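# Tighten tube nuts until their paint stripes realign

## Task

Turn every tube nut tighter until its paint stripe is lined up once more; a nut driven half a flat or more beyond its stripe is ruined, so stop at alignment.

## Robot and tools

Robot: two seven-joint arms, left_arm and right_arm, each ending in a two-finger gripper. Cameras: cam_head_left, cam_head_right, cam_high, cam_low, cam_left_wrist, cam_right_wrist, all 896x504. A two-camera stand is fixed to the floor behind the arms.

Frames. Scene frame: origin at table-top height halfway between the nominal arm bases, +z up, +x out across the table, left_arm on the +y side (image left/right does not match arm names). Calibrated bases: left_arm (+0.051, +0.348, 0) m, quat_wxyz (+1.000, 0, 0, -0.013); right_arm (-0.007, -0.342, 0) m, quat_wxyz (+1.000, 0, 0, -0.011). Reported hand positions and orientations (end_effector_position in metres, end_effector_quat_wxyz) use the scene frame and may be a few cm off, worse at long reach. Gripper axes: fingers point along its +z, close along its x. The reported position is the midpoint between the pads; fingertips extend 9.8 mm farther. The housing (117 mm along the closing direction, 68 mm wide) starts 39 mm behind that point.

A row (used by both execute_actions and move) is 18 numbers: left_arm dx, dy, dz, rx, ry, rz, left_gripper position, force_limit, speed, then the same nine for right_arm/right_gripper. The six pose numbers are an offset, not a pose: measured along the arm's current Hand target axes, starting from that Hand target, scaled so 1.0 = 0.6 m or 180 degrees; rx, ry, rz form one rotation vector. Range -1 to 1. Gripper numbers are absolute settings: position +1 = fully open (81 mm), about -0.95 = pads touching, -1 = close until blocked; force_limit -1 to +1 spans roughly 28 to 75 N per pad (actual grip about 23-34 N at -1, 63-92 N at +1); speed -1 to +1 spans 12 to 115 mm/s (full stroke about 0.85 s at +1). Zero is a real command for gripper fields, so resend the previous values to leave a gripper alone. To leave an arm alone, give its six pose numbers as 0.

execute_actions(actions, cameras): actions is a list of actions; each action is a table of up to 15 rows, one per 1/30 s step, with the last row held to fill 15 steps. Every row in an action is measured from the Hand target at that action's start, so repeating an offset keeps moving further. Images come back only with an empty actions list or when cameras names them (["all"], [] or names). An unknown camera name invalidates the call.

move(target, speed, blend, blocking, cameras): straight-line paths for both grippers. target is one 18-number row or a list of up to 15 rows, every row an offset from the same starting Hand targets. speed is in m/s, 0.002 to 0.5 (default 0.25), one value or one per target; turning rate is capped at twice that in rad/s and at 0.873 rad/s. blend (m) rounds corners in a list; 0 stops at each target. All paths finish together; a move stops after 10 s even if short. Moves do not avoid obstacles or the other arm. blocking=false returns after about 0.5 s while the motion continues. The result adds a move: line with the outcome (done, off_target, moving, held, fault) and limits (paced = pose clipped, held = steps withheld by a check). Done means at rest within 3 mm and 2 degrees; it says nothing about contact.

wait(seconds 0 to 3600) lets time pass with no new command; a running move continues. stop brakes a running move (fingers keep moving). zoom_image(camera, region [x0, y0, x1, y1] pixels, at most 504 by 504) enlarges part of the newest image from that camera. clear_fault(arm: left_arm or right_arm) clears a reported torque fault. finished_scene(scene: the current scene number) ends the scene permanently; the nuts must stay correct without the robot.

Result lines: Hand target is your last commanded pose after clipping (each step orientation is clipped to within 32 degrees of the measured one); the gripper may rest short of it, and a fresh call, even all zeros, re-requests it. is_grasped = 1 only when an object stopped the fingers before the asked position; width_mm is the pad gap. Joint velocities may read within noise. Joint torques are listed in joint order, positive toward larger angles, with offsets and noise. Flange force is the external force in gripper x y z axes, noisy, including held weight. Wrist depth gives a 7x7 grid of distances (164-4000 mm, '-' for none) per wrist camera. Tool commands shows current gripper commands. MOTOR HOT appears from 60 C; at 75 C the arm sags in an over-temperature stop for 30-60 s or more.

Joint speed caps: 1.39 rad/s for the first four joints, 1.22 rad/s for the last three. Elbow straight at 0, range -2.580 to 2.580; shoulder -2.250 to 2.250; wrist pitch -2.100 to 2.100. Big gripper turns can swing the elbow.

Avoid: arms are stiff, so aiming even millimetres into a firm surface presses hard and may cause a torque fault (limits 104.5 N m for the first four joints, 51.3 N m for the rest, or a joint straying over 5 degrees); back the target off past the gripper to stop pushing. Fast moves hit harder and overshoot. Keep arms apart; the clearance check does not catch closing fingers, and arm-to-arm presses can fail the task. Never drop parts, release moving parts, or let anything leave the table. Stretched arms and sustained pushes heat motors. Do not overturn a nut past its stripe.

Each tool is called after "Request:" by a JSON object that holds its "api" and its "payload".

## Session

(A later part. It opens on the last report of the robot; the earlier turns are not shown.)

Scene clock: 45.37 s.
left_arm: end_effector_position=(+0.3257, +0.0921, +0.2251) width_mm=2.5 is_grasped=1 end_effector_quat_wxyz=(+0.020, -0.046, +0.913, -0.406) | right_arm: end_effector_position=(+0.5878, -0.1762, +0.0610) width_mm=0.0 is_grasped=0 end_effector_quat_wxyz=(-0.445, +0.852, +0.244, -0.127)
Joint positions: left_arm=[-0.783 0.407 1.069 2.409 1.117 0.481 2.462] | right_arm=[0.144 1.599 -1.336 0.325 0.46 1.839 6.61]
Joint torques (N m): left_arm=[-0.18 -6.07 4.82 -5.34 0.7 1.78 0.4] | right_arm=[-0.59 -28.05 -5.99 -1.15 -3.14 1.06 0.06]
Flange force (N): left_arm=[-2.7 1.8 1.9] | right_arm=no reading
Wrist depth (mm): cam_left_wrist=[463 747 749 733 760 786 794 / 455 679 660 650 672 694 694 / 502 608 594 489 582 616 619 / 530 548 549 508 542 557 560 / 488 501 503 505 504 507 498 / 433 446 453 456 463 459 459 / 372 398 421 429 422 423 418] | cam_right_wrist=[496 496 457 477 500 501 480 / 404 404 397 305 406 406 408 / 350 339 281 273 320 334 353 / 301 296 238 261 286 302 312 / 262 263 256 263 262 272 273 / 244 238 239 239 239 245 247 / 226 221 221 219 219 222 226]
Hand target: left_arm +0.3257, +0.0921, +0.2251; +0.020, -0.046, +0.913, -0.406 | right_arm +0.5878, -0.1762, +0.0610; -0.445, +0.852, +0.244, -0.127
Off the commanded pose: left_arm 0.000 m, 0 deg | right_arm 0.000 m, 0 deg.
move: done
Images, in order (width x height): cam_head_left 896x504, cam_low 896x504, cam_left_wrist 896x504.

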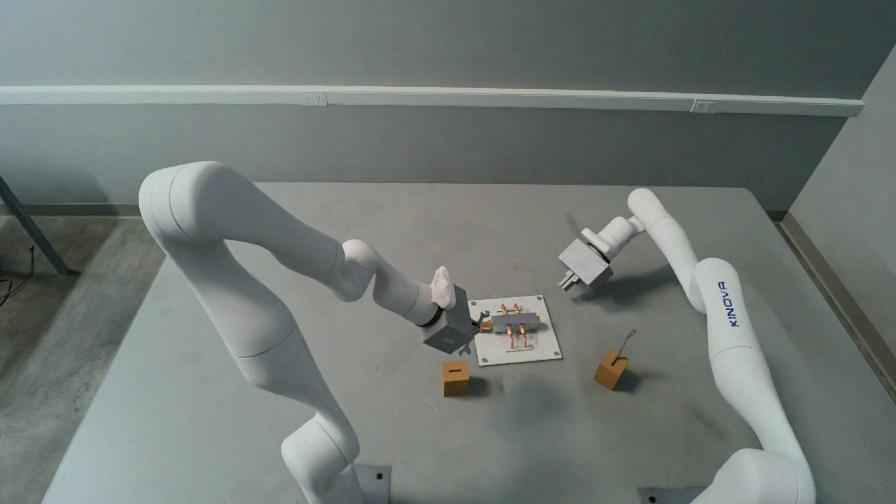

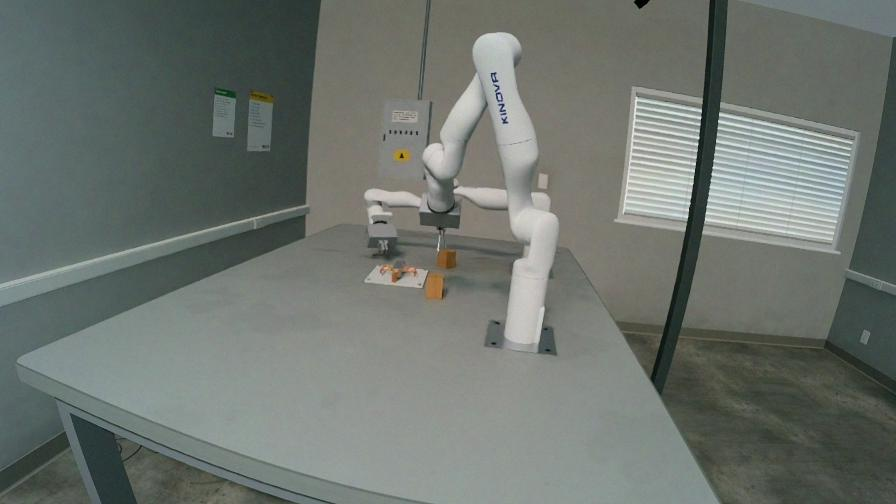

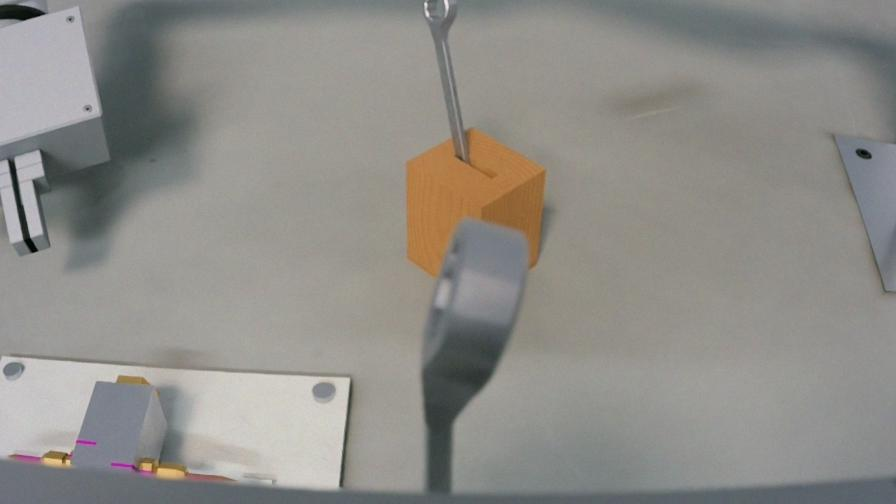

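Request:
{"api": "wait", "payload": {"seconds": 0.1, "cameras": ["cam_right_wrist"]}}

Request:
{"api": "zoom_image", "payload": {"camera": "cam_right_wrist", "region": [420, 180, 510, 260]}}

Request:
{"api": "zoom_image", "payload": {"camera": "cam_right_wrist", "region": [465, 130, 555, 210]}}

Scene clock: 46.00 s.
left_arm: end_effector_position=(+0.3257, +0.0921, +0.2251) width_mm=2.5 is_grasped=1 end_effector_quat_wxyz=(+0.020, -0.046, +0.913, -0.406) | right_arm: end_effector_position=(+0.5878, -0.1762, +0.0610) width_mm=0.0 is_grasped=0 end_effector_quat_wxyz=(-0.445, +0.852, +0.244, -0.127)
Joint positions: left_arm=[-0.783 0.407 1.069 2.409 1.117 0.481 2.462] | right_arm=[0.144 1.599 -1.336 0.325 0.46 1.839 6.61]
Joint torques (N m): left_arm=[-0.19 -5.98 4.88 -5.38 0.7 1.79 0.46] | right_arm=[-0.61 -28.02 -5.99 -1.12 -3.13 1.05 0.05]
Flange force (N): left_arm=[-2.5 1.9 1.8] | right_arm=no reading
Wrist depth (mm): cam_left_wrist=[465 746 753 727 763 782 789 / 456 677 660 651 670 694 694 / 504 604 595 488 585 613 620 / 530 548 548 507 543 556 560 / 487 500 503 505 505 509 501 / 434 444 456 456 464 457 457 / 371 396 420 429 421 424 417] | cam_right_wrist=[496 496 456 477 499 502 480 / 404 405 398 305 406 408 407 / 350 340 281 274 319 335 353 / 302 296 238 261 285 302 313 / 262 262 256 262 262 273 273 / 244 239 239 239 239 245 248 / 225 221 220 219 219 222 227]
Hand target: left_arm +0.3257, +0.0921, +0.2251; +0.020, -0.046, +0.913, -0.406 | right_arm +0.5878, -0.1762, +0.0610; -0.445, +0.852, +0.244, -0.127
Tool commands: left_gripper/position=-1.0 left_gripper/force_limit=+1.0 left_gripper/speed=+0.3 right_gripper/position=-1.0 right_gripper/force_limit=-1.0 right_gripper/speed=+1.0
Off the commanded pose: left_arm 0.000 m, 0 deg | right_arm 0.000 m, 0 deg.
wait: 0.10 s; at rest from the start

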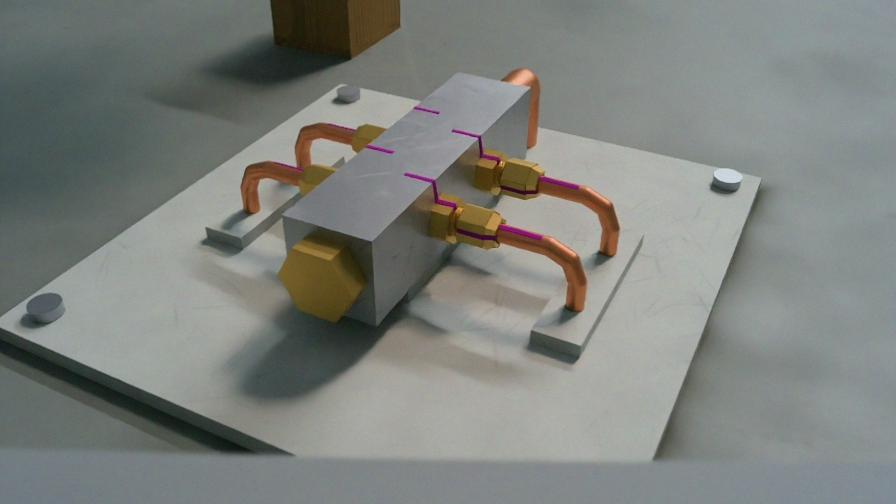

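Scaled by 5.600 from the camera's image (finer frame: 1280x720).

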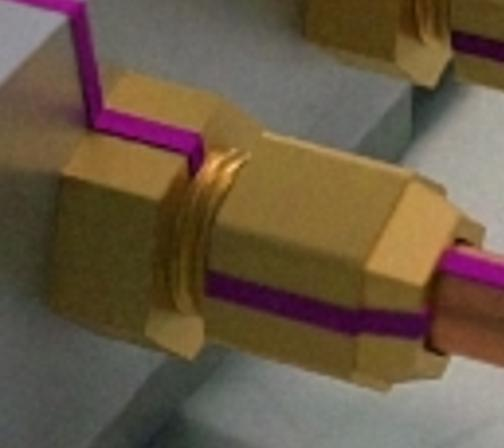

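Scaled by 5.600 from the camera's image (finer frame: 1280x720).

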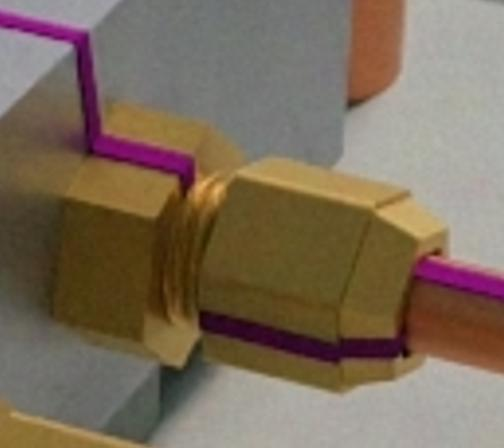

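Request:
{"api": "move", "payload": {"target": [-0.3113,-0.1432,0.3272,-0.0989,0,0,-1,1,0.3,0,0,0,0,0,0,-1,-1,1], "speed": 0.2}}

Request:
{"api": "wait", "payload": {"seconds": 0.9, "cameras": ["cam_right_wrist","cam_head_left"]}}

Request:
{"api": "zoom_image", "payload": {"camera": "cam_right_wrist", "region": [400, 60, 600, 220]}}

Scene clock: 50.63 s.
left_arm: end_effector_position=(+0.5317, -0.0917, +0.1573) width_mm=2.5 is_grasped=1 end_effector_quat_wxyz=(+0.013, -0.048, +0.964, -0.260) | right_arm: end_effector_position=(+0.5878, -0.1762, +0.0610) width_mm=0.0 is_grasped=0 end_effector_quat_wxyz=(-0.445, +0.852, +0.244, -0.127)
Joint positions: left_arm=[0.326 0.782 0.296 1.418 0.344 0.671 3.534] | right_arm=[0.144 1.599 -1.336 0.325 0.46 1.839 6.61]
Joint torques (N m): left_arm=[-0.14 -22.7 5.07 -8.72 0.79 -0.71 0.4] | right_arm=[-0.61 -28.01 -6 -1.16 -3.12 1.05 0.05]
Flange force (N): left_arm=[-0.4 -1.1 -0.5] | right_arm=no reading
Wrist depth (mm): cam_left_wrist=[212 219 228 404 408 411 420 / 212 221 228 236 382 389 391 / 213 220 228 360 367 368 369 / 213 240 343 347 349 350 350 / 325 321 249 332 331 333 330 / 310 311 308 316 - 314 315 / 297 298 299 302 300 301 302] | cam_right_wrist=[494 498 456 477 480 503 479 / 404 405 397 294 406 406 407 / 351 340 281 274 320 333 354 / 301 296 238 261 285 302 312 / 262 263 256 263 262 273 273 / 244 238 239 239 239 245 248 / 226 221 220 219 219 222 227]
Hand target: left_arm +0.5317, -0.0917, +0.1573; +0.013, -0.048, +0.964, -0.260 | right_arm +0.5878, -0.1762, +0.0610; -0.445, +0.852, +0.244, -0.127
Off the commanded pose: left_arm 0.000 m, 0 deg | right_arm 0.000 m, 0 deg.
move: done

Scene clock: 51.53 s.
left_arm: end_effector_position=(+0.5317, -0.0917, +0.1573) width_mm=2.5 is_grasped=1 end_effector_quat_wxyz=(+0.013, -0.048, +0.964, -0.260) | right_arm: end_effector_position=(+0.5878, -0.1762, +0.0610) width_mm=0.0 is_grasped=0 end_effector_quat_wxyz=(-0.445, +0.852, +0.244, -0.127)
Joint positions: left_arm=[0.326 0.782 0.296 1.418 0.344 0.671 3.534] | right_arm=[0.144 1.599 -1.336 0.325 0.46 1.839 6.61]
Joint torques (N m): left_arm=[-0.26 -22.59 5.15 -8.72 0.8 -0.65 0.39] | right_arm=[-0.61 -28.07 -6.01 -1.18 -3.12 1.05 0.07]
Flange force (N): left_arm=[-0.1 -1.3 -0.5] | right_arm=no reading
Wrist depth (mm): cam_left_wrist=[212 219 227 404 410 410 418 / 213 221 228 236 382 389 390 / 212 221 229 362 367 369 369 / 213 240 342 348 348 350 349 / 324 322 249 332 332 334 330 / 310 312 308 316 - 315 316 / 297 297 299 302 300 301 301] | cam_right_wrist=[495 497 455 478 478 502 480 / 403 403 398 294 407 406 409 / 350 340 281 274 321 334 353 / 301 296 238 261 285 302 312 / 262 262 256 263 263 273 273 / 244 238 238 239 239 245 248 / 225 221 221 219 219 222 227]
Hand target: left_arm +0.5317, -0.0917, +0.1573; +0.013, -0.048, +0.964, -0.260 | right_arm +0.5878, -0.1762, +0.0610; -0.445, +0.852, +0.244, -0.127
Tool commands: left_gripper/position=-1.0 left_gripper/force_limit=+1.0 left_gripper/speed=+0.3 right_gripper/position=-1.0 right_gripper/force_limit=-1.0 right_gripper/speed=+1.0
Off the commanded pose: left_arm 0.000 m, 0 deg | right_arm 0.000 m, 0 deg.
wait: 0.90 s; at rest by 0.17 s
Images, in order (width x height): cam_head_left 896x504, cam_right_wrist 896x504.

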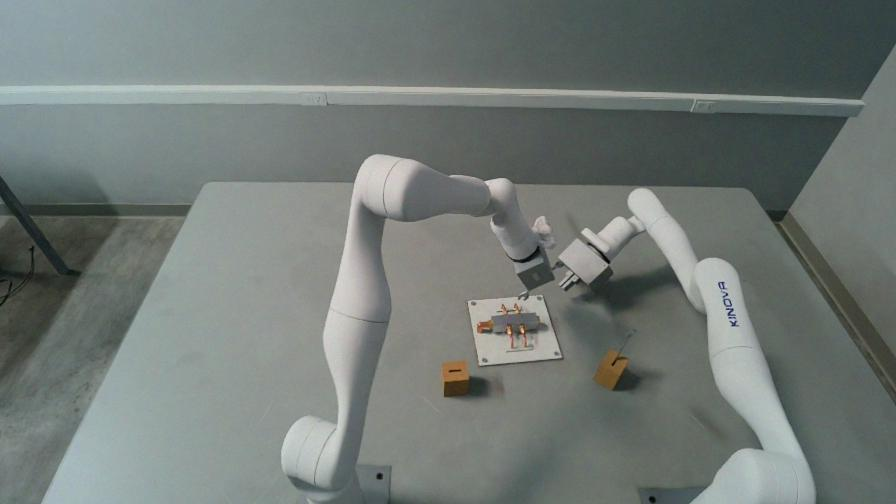

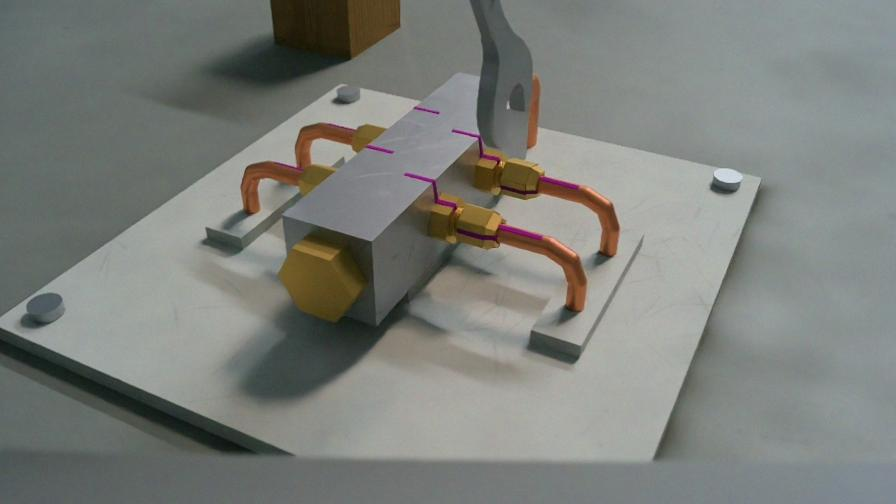

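Scaled by 2.520 from the camera's image (finer frame: 1280x720).

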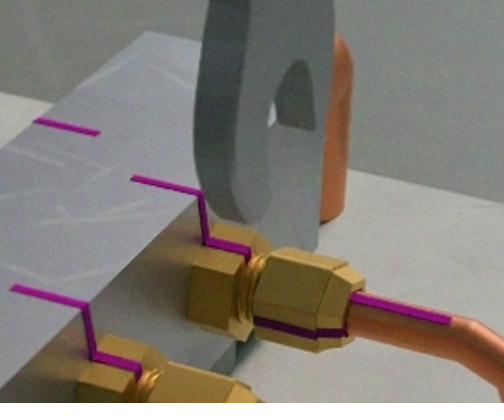

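Request:
{"api": "move", "payload": {"target": [0,0,0,0,0,0,-1,1,0.3,-0.0263,-0.0007,-0.0022,0,-0.0523,-0.0367,-1,-1,1], "speed": 0.15}}

Request:
{"api": "wait", "payload": {"seconds": 0.8, "cameras": ["cam_right_wrist"]}}

Request:
{"api": "zoom_image", "payload": {"camera": "cam_right_wrist", "region": [400, 60, 600, 220]}}

Scene clock: 53.77 s.
left_arm: end_effector_position=(+0.5317, -0.0917, +0.1573) width_mm=2.5 is_grasped=1 end_effector_quat_wxyz=(+0.013, -0.048, +0.964, -0.260) | right_arm: end_effector_position=(+0.5739, -0.1852, +0.0621) width_mm=0.0 is_grasped=0 end_effector_quat_wxyz=(-0.426, +0.833, +0.322, -0.149)
Joint positions: left_arm=[0.326 0.782 0.296 1.418 0.343 0.671 3.534] | right_arm=[0.001 1.616 -1.284 0.035 0.503 2.074 6.821]
Joint torques (N m): left_arm=[-0.26 -22.65 5.11 -8.63 0.75 -0.66 0.41] | right_arm=[-0.59 -28.52 -3.27 -1.69 -2.77 1.46 0.07]
Flange force (N): left_arm=[-0.5 -1.4 -0.4] | right_arm=no reading
Wrist depth (mm): cam_left_wrist=[207 214 227 239 409 413 420 / 205 217 227 238 383 389 391 / 204 216 228 362 368 368 370 / 206 216 249 348 349 350 351 / 324 325 249 331 332 333 330 / 311 314 312 316 - 314 316 / 297 298 299 302 300 301 302] | cam_right_wrist=[458 461 467 454 463 467 487 / 381 383 388 389 310 374 403 / 334 337 329 268 269 327 342 / 297 292 293 238 256 277 302 / 264 264 259 254 262 256 271 / 241 242 238 237 239 239 245 / 221 219 224 220 218 220 225]
Hand target: left_arm +0.5317, -0.0917, +0.1573; +0.013, -0.048, +0.964, -0.260 | right_arm +0.5749, -0.1852, +0.0620; -0.430, +0.823, +0.329, -0.170
Off the commanded pose: left_arm 0.000 m, 0 deg | right_arm 0.001 m, 3 deg.
elbow stopped short (right arm): the move would have taken joint 4 (elbow) straighter than the controller allows.
move: off_target (right_arm)

Scene clock: 54.57 s.
left_arm: end_effector_position=(+0.5317, -0.0917, +0.1573) width_mm=2.5 is_grasped=1 end_effector_quat_wxyz=(+0.013, -0.048, +0.964, -0.260) | right_arm: end_effector_position=(+0.5739, -0.1852, +0.0621) width_mm=0.0 is_grasped=0 end_effector_quat_wxyz=(-0.426, +0.833, +0.322, -0.149)
Joint positions: left_arm=[0.326 0.782 0.296 1.418 0.343 0.671 3.534] | right_arm=[0.001 1.616 -1.284 0.035 0.503 2.074 6.821]
Joint torques (N m): left_arm=[-0.21 -22.67 5.12 -8.65 0.74 -0.67 0.42] | right_arm=[-0.62 -28.5 -3.29 -1.69 -2.66 1.46 0.05]
Flange force (N): left_arm=[-0.5 -1.3 -0.4] | right_arm=no reading
Wrist depth (mm): cam_left_wrist=[207 214 227 239 410 412 419 / 205 216 227 238 382 388 392 / 204 216 227 361 367 369 369 / 206 216 249 347 348 350 350 / 324 326 249 331 333 332 331 / 310 314 312 316 - 314 315 / 297 299 299 302 301 301 302] | cam_right_wrist=[456 461 468 453 463 468 488 / 381 384 389 390 310 373 403 / 334 337 329 269 268 327 341 / 298 292 292 238 256 277 302 / 264 264 258 254 262 257 271 / 240 241 239 237 239 239 245 / 221 219 224 220 219 220 225]
Hand target: left_arm +0.5317, -0.0917, +0.1573; +0.013, -0.048, +0.964, -0.260 | right_arm +0.5749, -0.1852, +0.0621; -0.430, +0.823, +0.329, -0.170
Tool commands: left_gripper/position=-1.0 left_gripper/force_limit=+1.0 left_gripper/speed=+0.3 right_gripper/position=-1.0 right_gripper/force_limit=-1.0 right_gripper/speed=+1.0
Off the commanded pose: left_arm 0.000 m, 0 deg | right_arm 0.001 m, 3 deg.
wait: 0.80 s; at rest by 0.17 s

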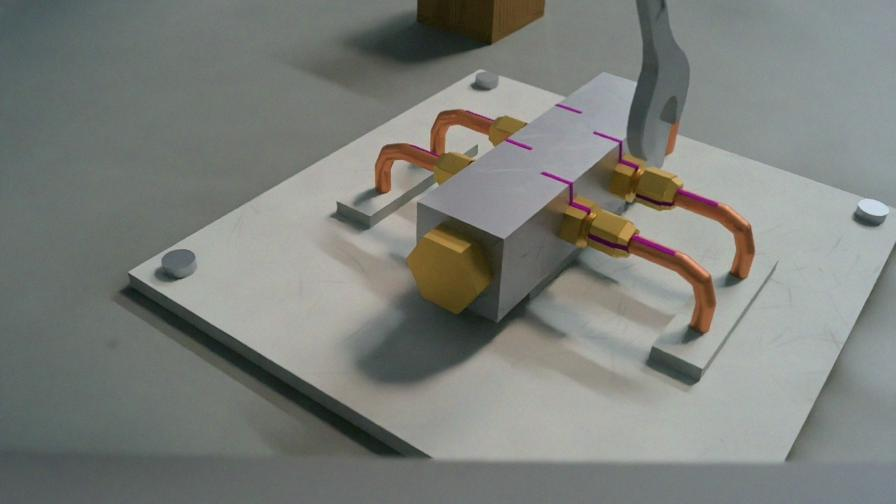

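Scaled by 2.520 from the camera's image (finer frame: 1280x720).

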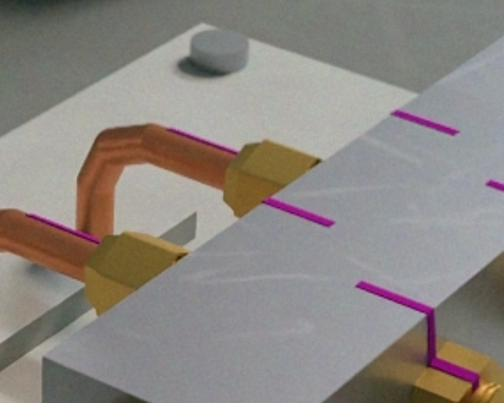

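Request:
{"api": "zoom_image", "payload": {"camera": "cam_right_wrist", "region": [580, 60, 720, 220]}}

Scaled by 3.150 from the camera's image (finer frame: 1280x720).

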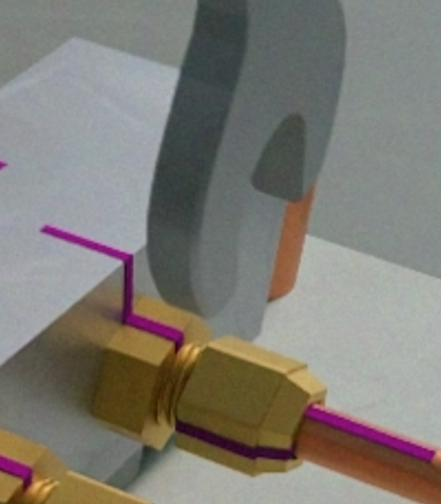

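Request:
{"api": "move", "payload": {"target": [-0.0068,0.0445,0.0068,0.0944,0,0,-1,1,0.3,0,0,0,0,0,0,-1,-1,1], "speed": 0.15}}

Request:
{"api": "wait", "payload": {"seconds": 0.8, "cameras": ["cam_right_wrist"]}}

Request:
{"api": "zoom_image", "payload": {"camera": "cam_right_wrist", "region": [560, 80, 720, 260]}}

Scene clock: 62.23 s.
left_arm: end_effector_position=(+0.5337, -0.0703, +0.1404) width_mm=2.5 is_grasped=1 end_effector_quat_wxyz=(+0.020, -0.046, +0.915, -0.399) | right_arm: end_effector_position=(+0.5739, -0.1852, +0.0621) width_mm=0.0 is_grasped=0 end_effector_quat_wxyz=(-0.426, +0.833, +0.322, -0.149)
Joint positions: left_arm=[-0.076 0.926 0.72 1.661 0.54 0.354 3.085] | right_arm=[0.001 1.616 -1.284 0.035 0.503 2.074 6.821]
Joint torques (N m): left_arm=[-0.3 -20 9 -6.25 0.6 0.19 0.38] | right_arm=[-0.61 -28.53 -3.32 -1.69 -2.66 1.47 0.07]
Flange force (N): left_arm=[-2.3 -2.5 0.4] | right_arm=no reading
Wrist depth (mm): cam_left_wrist=[263 250 262 527 562 569 586 / 231 241 257 269 496 502 518 / 231 236 250 266 450 450 454 / 381 230 262 397 407 410 411 / 360 353 265 371 373 368 376 / 334 339 334 344 351 339 335 / 309 311 318 319 319 316 316] | cam_right_wrist=[457 463 468 454 470 465 488 / 381 384 390 389 299 386 403 / 334 337 329 268 261 319 342 / 298 292 293 238 257 277 302 / 264 264 258 254 262 257 271 / 240 242 239 238 239 239 244 / 221 219 224 220 219 220 225]
Hand target: left_arm +0.5337, -0.0703, +0.1404; +0.020, -0.046, +0.915, -0.399 | right_arm +0.5739, -0.1852, +0.0621; -0.426, +0.833, +0.322, -0.149 (not the last commanded pose)
Off the commanded pose: left_arm 0.000 m, 0 deg | right_arm 0.001 m, 3 deg.
move: done

Scene clock: 63.03 s.
left_arm: end_effector_position=(+0.5337, -0.0703, +0.1403) width_mm=2.5 is_grasped=1 end_effector_quat_wxyz=(+0.020, -0.046, +0.915, -0.399) | right_arm: end_effector_position=(+0.5739, -0.1852, +0.0621) width_mm=0.0 is_grasped=0 end_effector_quat_wxyz=(-0.426, +0.833, +0.322, -0.149)
Joint positions: left_arm=[-0.076 0.926 0.72 1.661 0.54 0.354 3.085] | right_arm=[0.001 1.616 -1.284 0.035 0.503 2.074 6.821]
Joint torques (N m): left_arm=[-0.26 -20.08 9.05 -6.22 0.65 0.23 0.41] | right_arm=[-0.6 -28.54 -3.25 -1.71 -2.65 1.47 0.06]
Flange force (N): left_arm=[-2.4 -2.3 0.6] | right_arm=no reading
Wrist depth (mm): cam_left_wrist=[262 249 262 529 563 570 590 / 232 242 256 269 499 501 517 / 231 236 250 267 446 449 454 / 382 231 263 398 407 409 410 / 359 354 264 371 373 369 376 / 333 339 334 344 349 340 335 / 309 311 318 318 320 316 316] | cam_right_wrist=[457 462 468 454 472 466 489 / 382 384 389 389 300 386 403 / 334 336 329 269 262 318 342 / 297 291 293 238 257 277 302 / 264 264 259 254 262 257 271 / 240 242 238 237 238 240 245 / 222 219 224 220 219 220 225]
Hand target: left_arm +0.5337, -0.0703, +0.1403; +0.020, -0.046, +0.915, -0.399 | right_arm +0.5739, -0.1852, +0.0621; -0.426, +0.833, +0.322, -0.149 (not the last commanded pose)
Tool commands: left_gripper/position=-1.0 left_gripper/force_limit=+1.0 left_gripper/speed=+0.3 right_gripper/position=-1.0 right_gripper/force_limit=-1.0 right_gripper/speed=+1.0
Off the commanded pose: left_arm 0.000 m, 0 deg | right_arm 0.001 m, 3 deg.
wait: 0.80 s; at rest by 0.17 s

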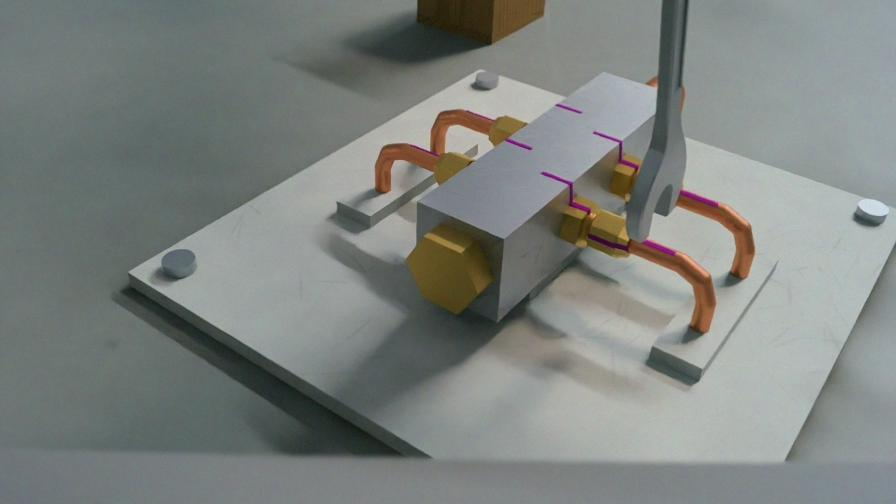

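Scaled by 2.800 from the camera's image (finer frame: 1280x720).

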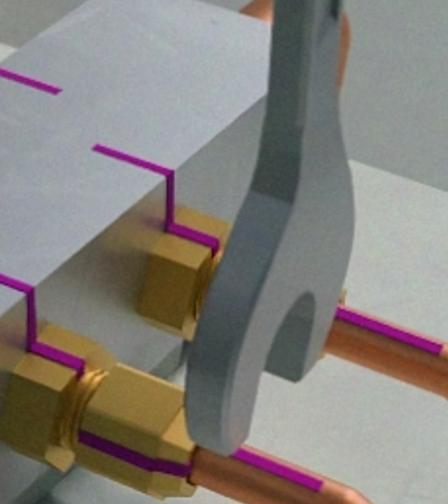

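Request:
{"api": "move", "payload": {"target": [0,0.0101,0.0087,0,0,0,-1,1,0.3,0,0,0,0,0,0,-1,-1,1], "speed": 0.06}}

Request:
{"api": "wait", "payload": {"seconds": 0.8, "cameras": ["cam_right_wrist"]}}

Request:
{"api": "zoom_image", "payload": {"camera": "cam_right_wrist", "region": [580, 140, 710, 260]}}

Scene clock: 65.10 s.
left_arm: end_effector_position=(+0.5337, -0.0700, +0.1324) width_mm=2.5 is_grasped=1 end_effector_quat_wxyz=(+0.020, -0.046, +0.915, -0.399) | right_arm: end_effector_position=(+0.5739, -0.1852, +0.0621) width_mm=0.0 is_grasped=0 end_effector_quat_wxyz=(-0.426, +0.833, +0.322, -0.149)
Joint positions: left_arm=[-0.079 0.944 0.724 1.665 0.538 0.338 3.072] | right_arm=[0.001 1.616 -1.284 0.035 0.503 2.074 6.821]
Joint torques (N m): left_arm=[-0.23 -20.13 9.16 -6.08 0.66 0.24 0.44] | right_arm=[-0.62 -28.56 -3.26 -1.73 -2.67 1.48 0.06]
Flange force (N): left_arm=[-2.3 -2.1 0.4] | right_arm=no reading
Wrist depth (mm): cam_left_wrist=[232 241 255 270 546 551 570 / 225 235 249 262 485 488 504 / 239 230 243 413 434 436 441 / 371 227 261 393 395 398 399 / 349 344 265 361 361 357 364 / 325 324 326 333 339 331 331 / 300 301 308 309 309 306 307] | cam_right_wrist=[457 462 469 453 463 463 471 / 381 384 389 390 299 386 402 / 333 336 329 269 261 316 342 / 298 292 293 238 257 275 302 / 264 264 259 254 262 256 271 / 240 242 238 237 238 240 245 / 221 219 224 221 219 220 225]
Hand target: left_arm +0.5337, -0.0700, +0.1324; +0.020, -0.046, +0.915, -0.399 | right_arm +0.5739, -0.1852, +0.0621; -0.426, +0.833, +0.322, -0.149
Off the commanded pose: left_arm 0.000 m, 0 deg | right_arm 0.000 m, 0 deg.
move: done

Scene clock: 65.90 s.
left_arm: end_effector_position=(+0.5336, -0.0700, +0.1324) width_mm=2.5 is_grasped=1 end_effector_quat_wxyz=(+0.020, -0.046, +0.915, -0.399) | right_arm: end_effector_position=(+0.5739, -0.1852, +0.0621) width_mm=0.0 is_grasped=0 end_effector_quat_wxyz=(-0.426, +0.833, +0.322, -0.149)
Joint positions: left_arm=[-0.079 0.944 0.724 1.665 0.538 0.338 3.072] | right_arm=[0.001 1.616 -1.284 0.035 0.503 2.074 6.821]
Joint torques (N m): left_arm=[-0.19 -20.06 9.17 -6.07 0.62 0.26 0.37] | right_arm=[-0.6 -28.51 -3.27 -1.72 -2.66 1.47 0.05]
Flange force (N): left_arm=[-2.3 -2.3 0.2] | right_arm=no reading
Wrist depth (mm): cam_left_wrist=[232 241 255 269 547 553 575 / 225 234 249 262 484 486 505 / 239 229 242 413 434 437 442 / 370 227 261 393 395 397 398 / 350 343 265 363 361 357 365 / 323 324 - 333 340 329 330 / 300 302 308 309 310 306 307] | cam_right_wrist=[456 461 469 454 463 464 473 / 382 384 388 390 300 387 404 / 334 336 329 269 261 317 341 / 298 292 293 238 257 275 302 / 264 264 259 254 262 257 271 / 241 242 238 237 238 240 244 / 221 219 224 220 219 220 225]
Hand target: left_arm +0.5336, -0.0700, +0.1324; +0.020, -0.046, +0.915, -0.399 | right_arm +0.5739, -0.1852, +0.0621; -0.426, +0.833, +0.322, -0.149
Tool commands: left_gripper/position=-1.0 left_gripper/force_limit=+1.0 left_gripper/speed=+0.3 right_gripper/position=-1.0 right_gripper/force_limit=-1.0 right_gripper/speed=+1.0
Off the commanded pose: left_arm 0.000 m, 0 deg | right_arm 0.000 m, 0 deg.
wait: 0.80 s; at rest by 0.17 s

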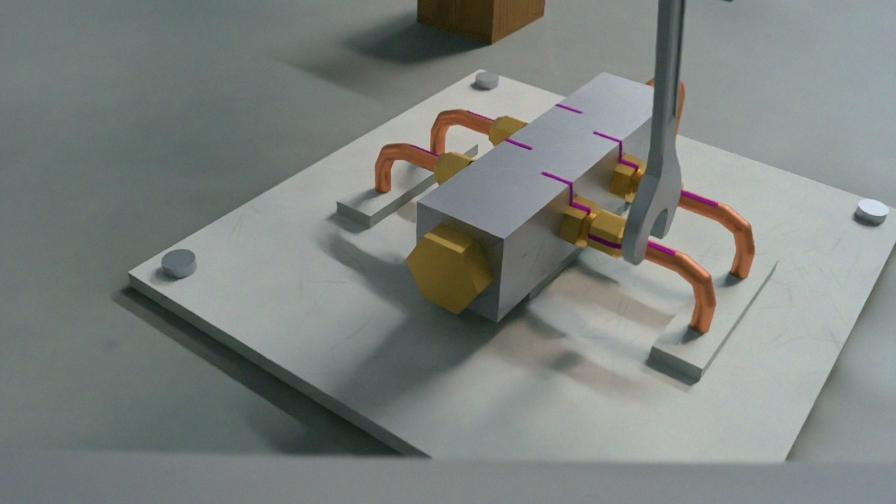

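Scaled by 3.877 from the camera's image (finer frame: 1280x720).

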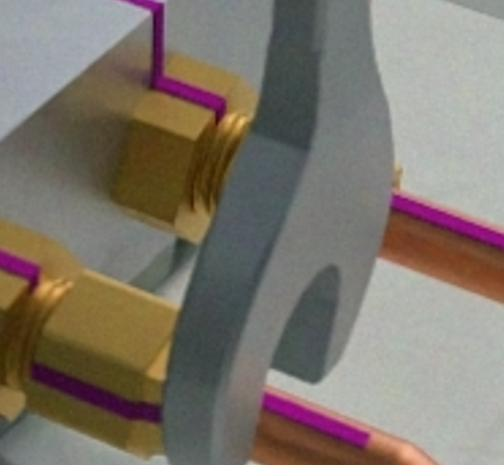

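Request:
{"api": "move", "payload": {"target": [0,0.0108,0.0092,0,0,0,-1,1,0.3,0,0,0,0,0,0,-1,-1,1], "speed": 0.05}}

Request:
{"api": "wait", "payload": {"seconds": 0.8, "cameras": ["cam_right_wrist"]}}

Request:
{"api": "zoom_image", "payload": {"camera": "cam_right_wrist", "region": [580, 160, 710, 280]}}

Scene clock: 67.07 s.
left_arm: end_effector_position=(+0.5336, -0.0698, +0.1241) width_mm=2.5 is_grasped=1 end_effector_quat_wxyz=(+0.020, -0.046, +0.915, -0.399) | right_arm: end_effector_position=(+0.5739, -0.1852, +0.0621) width_mm=0.0 is_grasped=0 end_effector_quat_wxyz=(-0.426, +0.833, +0.322, -0.149)
Joint positions: left_arm=[-0.082 0.964 0.73 1.668 0.537 0.321 3.058] | right_arm=[0.001 1.616 -1.284 0.035 0.503 2.074 6.821]
Joint torques (N m): left_arm=[-3.94 -2.97 -6.93 3.76 -2.41 -0.95 0.31] | right_arm=[-0.59 -28.52 -3.24 -1.74 -2.66 1.47 0.09]
Flange force (N): left_arm=[-2.2 -35.6 -20.1] | right_arm=no reading
Wrist depth (mm): cam_left_wrist=[225 235 250 262 534 539 560 / 220 229 244 257 477 478 480 / 234 224 238 405 425 429 432 / 366 235 256 377 386 388 391 / 342 344 269 353 355 356 351 / 316 323 - 326 326 322 322 / 294 300 296 303 298 299 300] | cam_right_wrist=[456 462 468 454 458 445 473 / 382 384 388 390 299 387 403 / 334 336 329 268 261 327 342 / 298 292 293 238 257 274 302 / 264 264 259 254 263 256 271 / 241 242 238 237 238 239 245 / 221 219 223 221 218 220 224]
Hand target: left_arm +0.5336, -0.0697, +0.1239; +0.020, -0.046, +0.915, -0.399 | right_arm +0.5739, -0.1852, +0.0621; -0.426, +0.833, +0.322, -0.149
Off the commanded pose: left_arm 0.000 m, 0 deg | right_arm 0.000 m, 0 deg.
move: done

Scene clock: 67.87 s.
left_arm: end_effector_position=(+0.5336, -0.0697, +0.1239) width_mm=2.5 is_grasped=1 end_effector_quat_wxyz=(+0.020, -0.046, +0.915, -0.399) | right_arm: end_effector_position=(+0.5739, -0.1852, +0.0621) width_mm=0.0 is_grasped=0 end_effector_quat_wxyz=(-0.426, +0.833, +0.322, -0.149)
Joint positions: left_arm=[-0.082 0.964 0.73 1.668 0.537 0.321 3.058] | right_arm=[0.001 1.616 -1.284 0.035 0.503 2.074 6.821]
Joint torques (N m): left_arm=[-4.58 -0.9 -9.1 4.92 -2.87 -1.14 0.34] | right_arm=[-0.61 -28.55 -3.26 -1.74 -2.66 1.47 0.09]
Flange force (N): left_arm=[-1.9 -39.8 -22.3] | right_arm=no reading
Wrist depth (mm): cam_left_wrist=[225 236 250 262 537 539 562 / 220 229 244 257 476 478 483 / 235 224 238 405 426 428 431 / 365 235 256 379 386 389 390 / 343 343 269 354 355 356 351 / 317 323 - 326 327 323 323 / 294 300 296 303 298 299 299] | cam_right_wrist=[457 462 467 454 458 447 472 / 380 385 388 390 299 387 403 / 333 337 329 269 261 327 341 / 298 291 293 238 256 274 302 / 264 263 259 254 262 257 271 / 241 242 238 237 239 240 244 / 222 219 224 220 218 220 225]
Hand target: left_arm +0.5336, -0.0697, +0.1239; +0.020, -0.046, +0.915, -0.399 | right_arm +0.5739, -0.1852, +0.0621; -0.426, +0.833, +0.322, -0.149
Tool commands: left_gripper/position=-1.0 left_gripper/force_limit=+1.0 left_gripper/speed=+0.3 right_gripper/position=-1.0 right_gripper/force_limit=-1.0 right_gripper/speed=+1.0
Off the commanded pose: left_arm 0.000 m, 0 deg | right_arm 0.000 m, 0 deg.
wait: 0.80 s; at rest by 0.17 s

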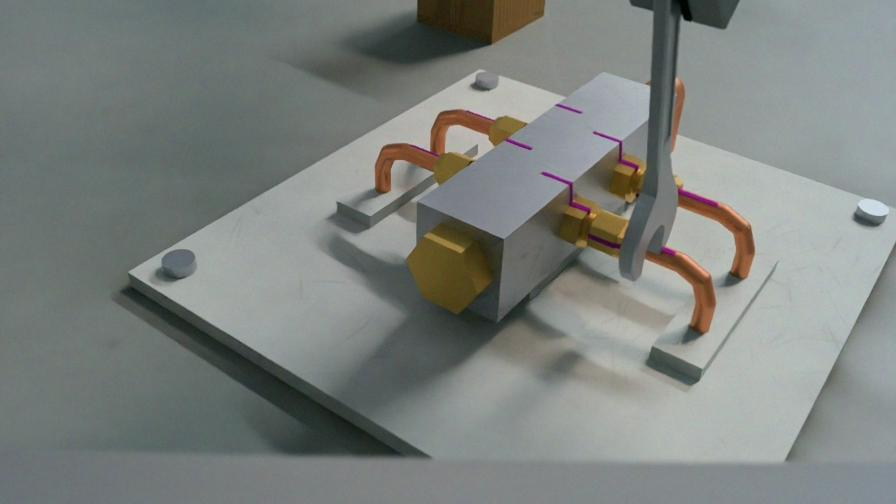

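Scaled by 3.877 from the camera's image (finer frame: 1280x720).

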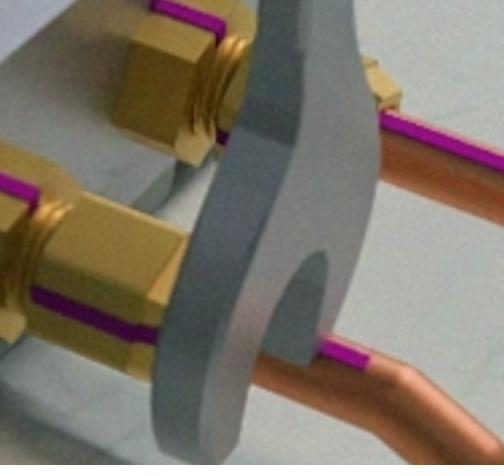

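Request:
{"api": "move", "payload": {"target": [[0,-0.0063,-0.0054,0,0,0,-1,1,0.3,0,0,0,0,0,0,-1,-1,1],[0,-0.0001,-0.0121,0,0,0,-1,1,0.3,0,0,0,0,0,0,-1,-1,1],[0,0.0062,-0.0067,0,0,0,-1,1,0.3,0,0,0,0,0,0,-1,-1,1]], "speed": 0.05}}

Request:
{"api": "wait", "payload": {"seconds": 0.8, "cameras": ["cam_right_wrist"]}}

Request:
{"api": "zoom_image", "payload": {"camera": "cam_right_wrist", "region": [580, 160, 710, 280]}}

Scene clock: 69.43 s.
left_arm: end_effector_position=(+0.5331, -0.0642, +0.1239) width_mm=2.5 is_grasped=1 end_effector_quat_wxyz=(+0.020, -0.046, +0.915, -0.399) | right_arm: end_effector_position=(+0.5739, -0.1852, +0.0621) width_mm=0.0 is_grasped=0 end_effector_quat_wxyz=(-0.426, +0.833, +0.322, -0.149)
Joint positions: left_arm=[-0.097 0.962 0.735 1.679 0.536 0.321 3.051] | right_arm=[0.001 1.616 -1.284 0.035 0.503 2.074 6.821]
Joint torques (N m): left_arm=[1.22 -19.64 10.48 -5.96 0.83 0.41 0.4] | right_arm=[-0.62 -28.53 -3.26 -1.72 -2.65 1.46 0.05]
Flange force (N): left_arm=[-2.6 -0.7 -2.5] | right_arm=no reading
Wrist depth (mm): cam_left_wrist=[225 236 251 264 527 532 552 / 223 230 245 259 470 471 476 / 267 225 251 410 422 422 427 / 360 253 258 381 382 384 386 / 338 340 - 350 350 352 347 / 313 320 315 322 323 319 320 / 291 292 293 299 295 296 296] | cam_right_wrist=[457 462 467 455 459 447 472 / 381 383 389 389 299 387 403 / 334 336 329 268 269 319 342 / 298 292 293 238 255 274 302 / 264 264 258 254 262 256 271 / 241 242 238 237 239 240 244 / 221 219 223 220 219 220 225]
Hand target: left_arm +0.5331, -0.0642, +0.1239; +0.020, -0.046, +0.915, -0.399 | right_arm +0.5739, -0.1852, +0.0621; -0.426, +0.833, +0.322, -0.149
Off the commanded pose: left_arm 0.000 m, 0 deg | right_arm 0.000 m, 0 deg.
move: done

Scene clock: 70.23 s.
left_arm: end_effector_position=(+0.5331, -0.0642, +0.1239) width_mm=2.5 is_grasped=1 end_effector_quat_wxyz=(+0.020, -0.046, +0.915, -0.399) | right_arm: end_effector_position=(+0.5739, -0.1852, +0.0621) width_mm=0.0 is_grasped=0 end_effector_quat_wxyz=(-0.426, +0.833, +0.322, -0.149)
Joint positions: left_arm=[-0.097 0.962 0.735 1.679 0.536 0.321 3.051] | right_arm=[0.001 1.616 -1.284 0.035 0.503 2.074 6.821]
Joint torques (N m): left_arm=[1.21 -19.49 10.5 -5.83 0.78 0.48 0.44] | right_arm=[-0.6 -28.51 -3.26 -1.69 -2.64 1.47 0.07]
Flange force (N): left_arm=[-2.8 -0.9 -2.5] | right_arm=no reading
Wrist depth (mm): cam_left_wrist=[225 236 251 264 526 533 552 / 223 230 245 259 468 471 475 / 268 225 251 410 422 423 426 / 360 254 258 381 383 383 385 / 339 340 - 350 350 352 347 / 313 320 315 322 323 319 320 / 291 292 293 299 295 297 297] | cam_right_wrist=[456 462 469 454 458 445 471 / 381 384 388 389 299 386 403 / 334 337 329 269 269 319 342 / 298 292 293 238 255 273 302 / 264 264 258 254 262 256 271 / 241 242 239 237 239 239 244 / 221 219 224 220 219 220 225]
Hand target: left_arm +0.5331, -0.0642, +0.1239; +0.020, -0.046, +0.915, -0.399 | right_arm +0.5739, -0.1852, +0.0621; -0.426, +0.833, +0.322, -0.149
Tool commands: left_gripper/position=-1.0 left_gripper/force_limit=+1.0 left_gripper/speed=+0.3 right_gripper/position=-1.0 right_gripper/force_limit=-1.0 right_gripper/speed=+1.0
Off the commanded pose: left_arm 0.000 m, 0 deg | right_arm 0.000 m, 0 deg.
wait: 0.80 s; at rest by 0.17 s

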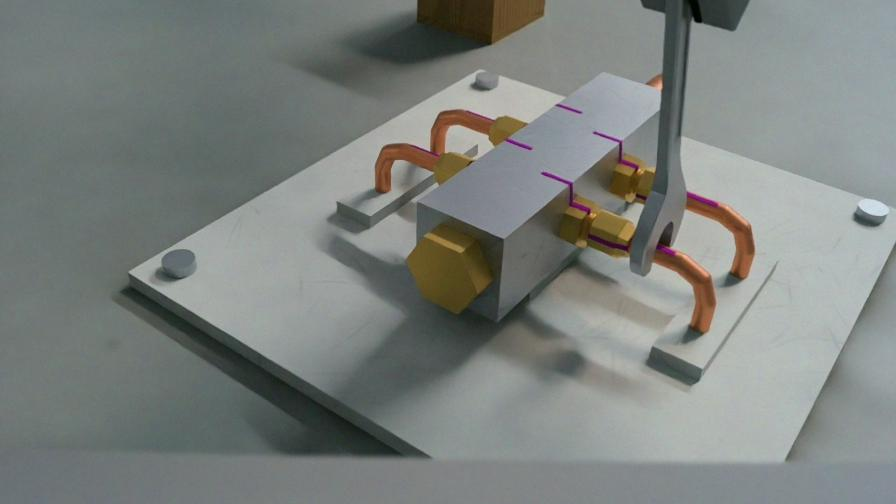

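Scaled by 3.877 from the camera's image (finer frame: 1280x720).

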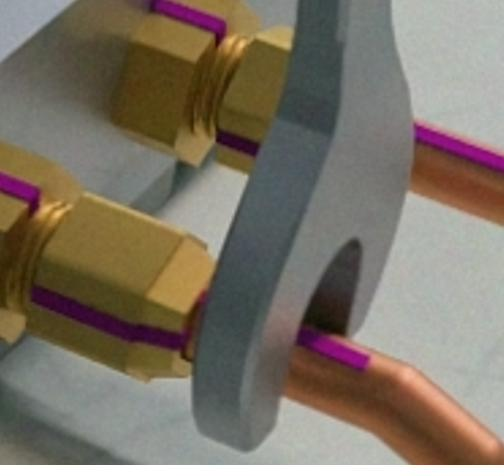

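Request:
{"api": "move", "payload": {"target": [0,0.0051,0.0043,0,0,0,-1,1,0.3,0,0,0,0,0,0,-1,-1,1], "speed": 0.04}}

Request:
{"api": "wait", "payload": {"seconds": 0.8, "cameras": ["cam_right_wrist"]}}

Request:
{"api": "zoom_image", "payload": {"camera": "cam_right_wrist", "region": [580, 160, 710, 280]}}

Scene clock: 71.20 s.
left_arm: end_effector_position=(+0.5330, -0.0640, +0.1199) width_mm=2.5 is_grasped=1 end_effector_quat_wxyz=(+0.020, -0.046, +0.915, -0.399) | right_arm: end_effector_position=(+0.5739, -0.1852, +0.0621) width_mm=0.0 is_grasped=0 end_effector_quat_wxyz=(-0.426, +0.833, +0.322, -0.149)
Joint positions: left_arm=[-0.098 0.972 0.737 1.68 0.535 0.314 3.044] | right_arm=[0.001 1.616 -1.284 0.035 0.503 2.074 6.821]
Joint torques (N m): left_arm=[0.93 -19.55 10.18 -6.09 0.71 0.2 0.35] | right_arm=[-0.57 -28.52 -3.27 -1.7 -2.65 1.45 0.07]
Flange force (N): left_arm=[-2.0 -1.1 -2.9] | right_arm=no reading
Wrist depth (mm): cam_left_wrist=[223 234 247 260 519 525 544 / 221 227 242 256 460 460 469 / 257 222 256 404 414 416 420 / 362 260 255 374 376 378 380 / 334 341 - 337 344 346 340 / 309 314 310 311 - 314 315 / 287 287 293 294 290 296 292] | cam_right_wrist=[457 461 466 455 459 199 472 / 381 384 389 390 300 385 401 / 334 337 329 268 269 319 341 / 297 292 292 238 255 273 302 / 264 264 259 254 262 257 271 / 241 242 238 237 239 239 245 / 221 219 224 220 219 220 225]
Hand target: left_arm +0.5330, -0.0640, +0.1199; +0.020, -0.046, +0.915, -0.399 | right_arm +0.5739, -0.1852, +0.0621; -0.426, +0.833, +0.322, -0.149
Off the commanded pose: left_arm 0.000 m, 0 deg | right_arm 0.000 m, 0 deg.
move: done

Scene clock: 72.00 s.
left_arm: end_effector_position=(+0.5330, -0.0640, +0.1199) width_mm=2.5 is_grasped=1 end_effector_quat_wxyz=(+0.020, -0.046, +0.915, -0.399) | right_arm: end_effector_position=(+0.5739, -0.1852, +0.0621) width_mm=0.0 is_grasped=0 end_effector_quat_wxyz=(-0.426, +0.833, +0.322, -0.149)
Joint positions: left_arm=[-0.098 0.972 0.737 1.68 0.535 0.314 3.044] | right_arm=[0.001 1.616 -1.284 0.035 0.503 2.074 6.821]
Joint torques (N m): left_arm=[0.89 -19.57 10.21 -6.13 0.68 0.22 0.36] | right_arm=[-0.59 -28.51 -3.29 -1.71 -2.66 1.45 0.05]
Flange force (N): left_arm=[-1.9 -1.1 -2.8] | right_arm=no reading
Wrist depth (mm): cam_left_wrist=[223 233 247 260 521 523 545 / 221 227 241 256 461 464 468 / 256 222 257 403 414 416 419 / 361 261 254 375 375 378 380 / 334 340 - 337 345 346 340 / 308 314 310 311 - 313 315 / 286 288 293 293 291 296 292] | cam_right_wrist=[458 461 467 454 459 199 473 / 382 384 388 389 300 386 403 / 334 337 329 269 269 319 341 / 298 292 293 238 255 273 302 / 264 264 259 254 263 257 271 / 240 242 239 237 238 240 245 / 222 219 224 220 219 220 225]
Hand target: left_arm +0.5330, -0.0640, +0.1199; +0.020, -0.046, +0.915, -0.399 | right_arm +0.5739, -0.1852, +0.0621; -0.426, +0.833, +0.322, -0.149
Tool commands: left_gripper/position=-1.0 left_gripper/force_limit=+1.0 left_gripper/speed=+0.3 right_gripper/position=-1.0 right_gripper/force_limit=-1.0 right_gripper/speed=+1.0
Off the commanded pose: left_arm 0.000 m, 0 deg | right_arm 0.000 m, 0 deg.
wait: 0.80 s; at rest by 0.17 s

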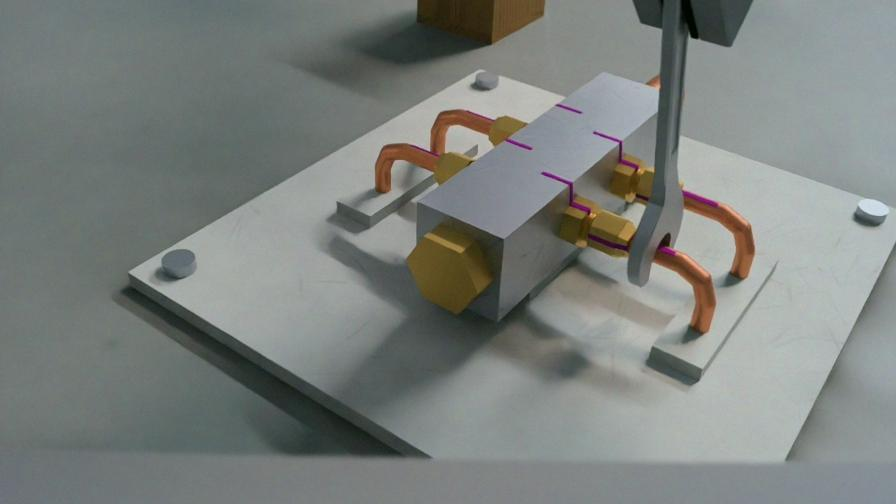

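Scaled by 3.877 from the camera's image (finer frame: 1280x720).

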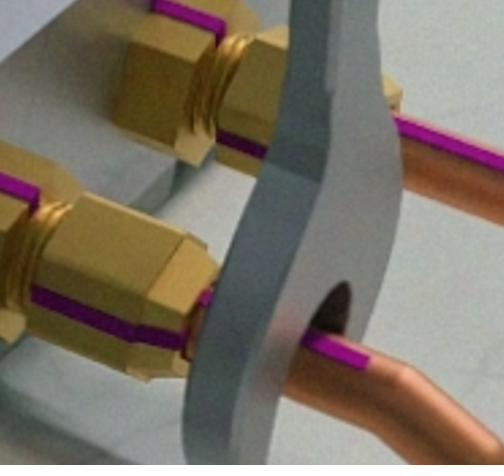

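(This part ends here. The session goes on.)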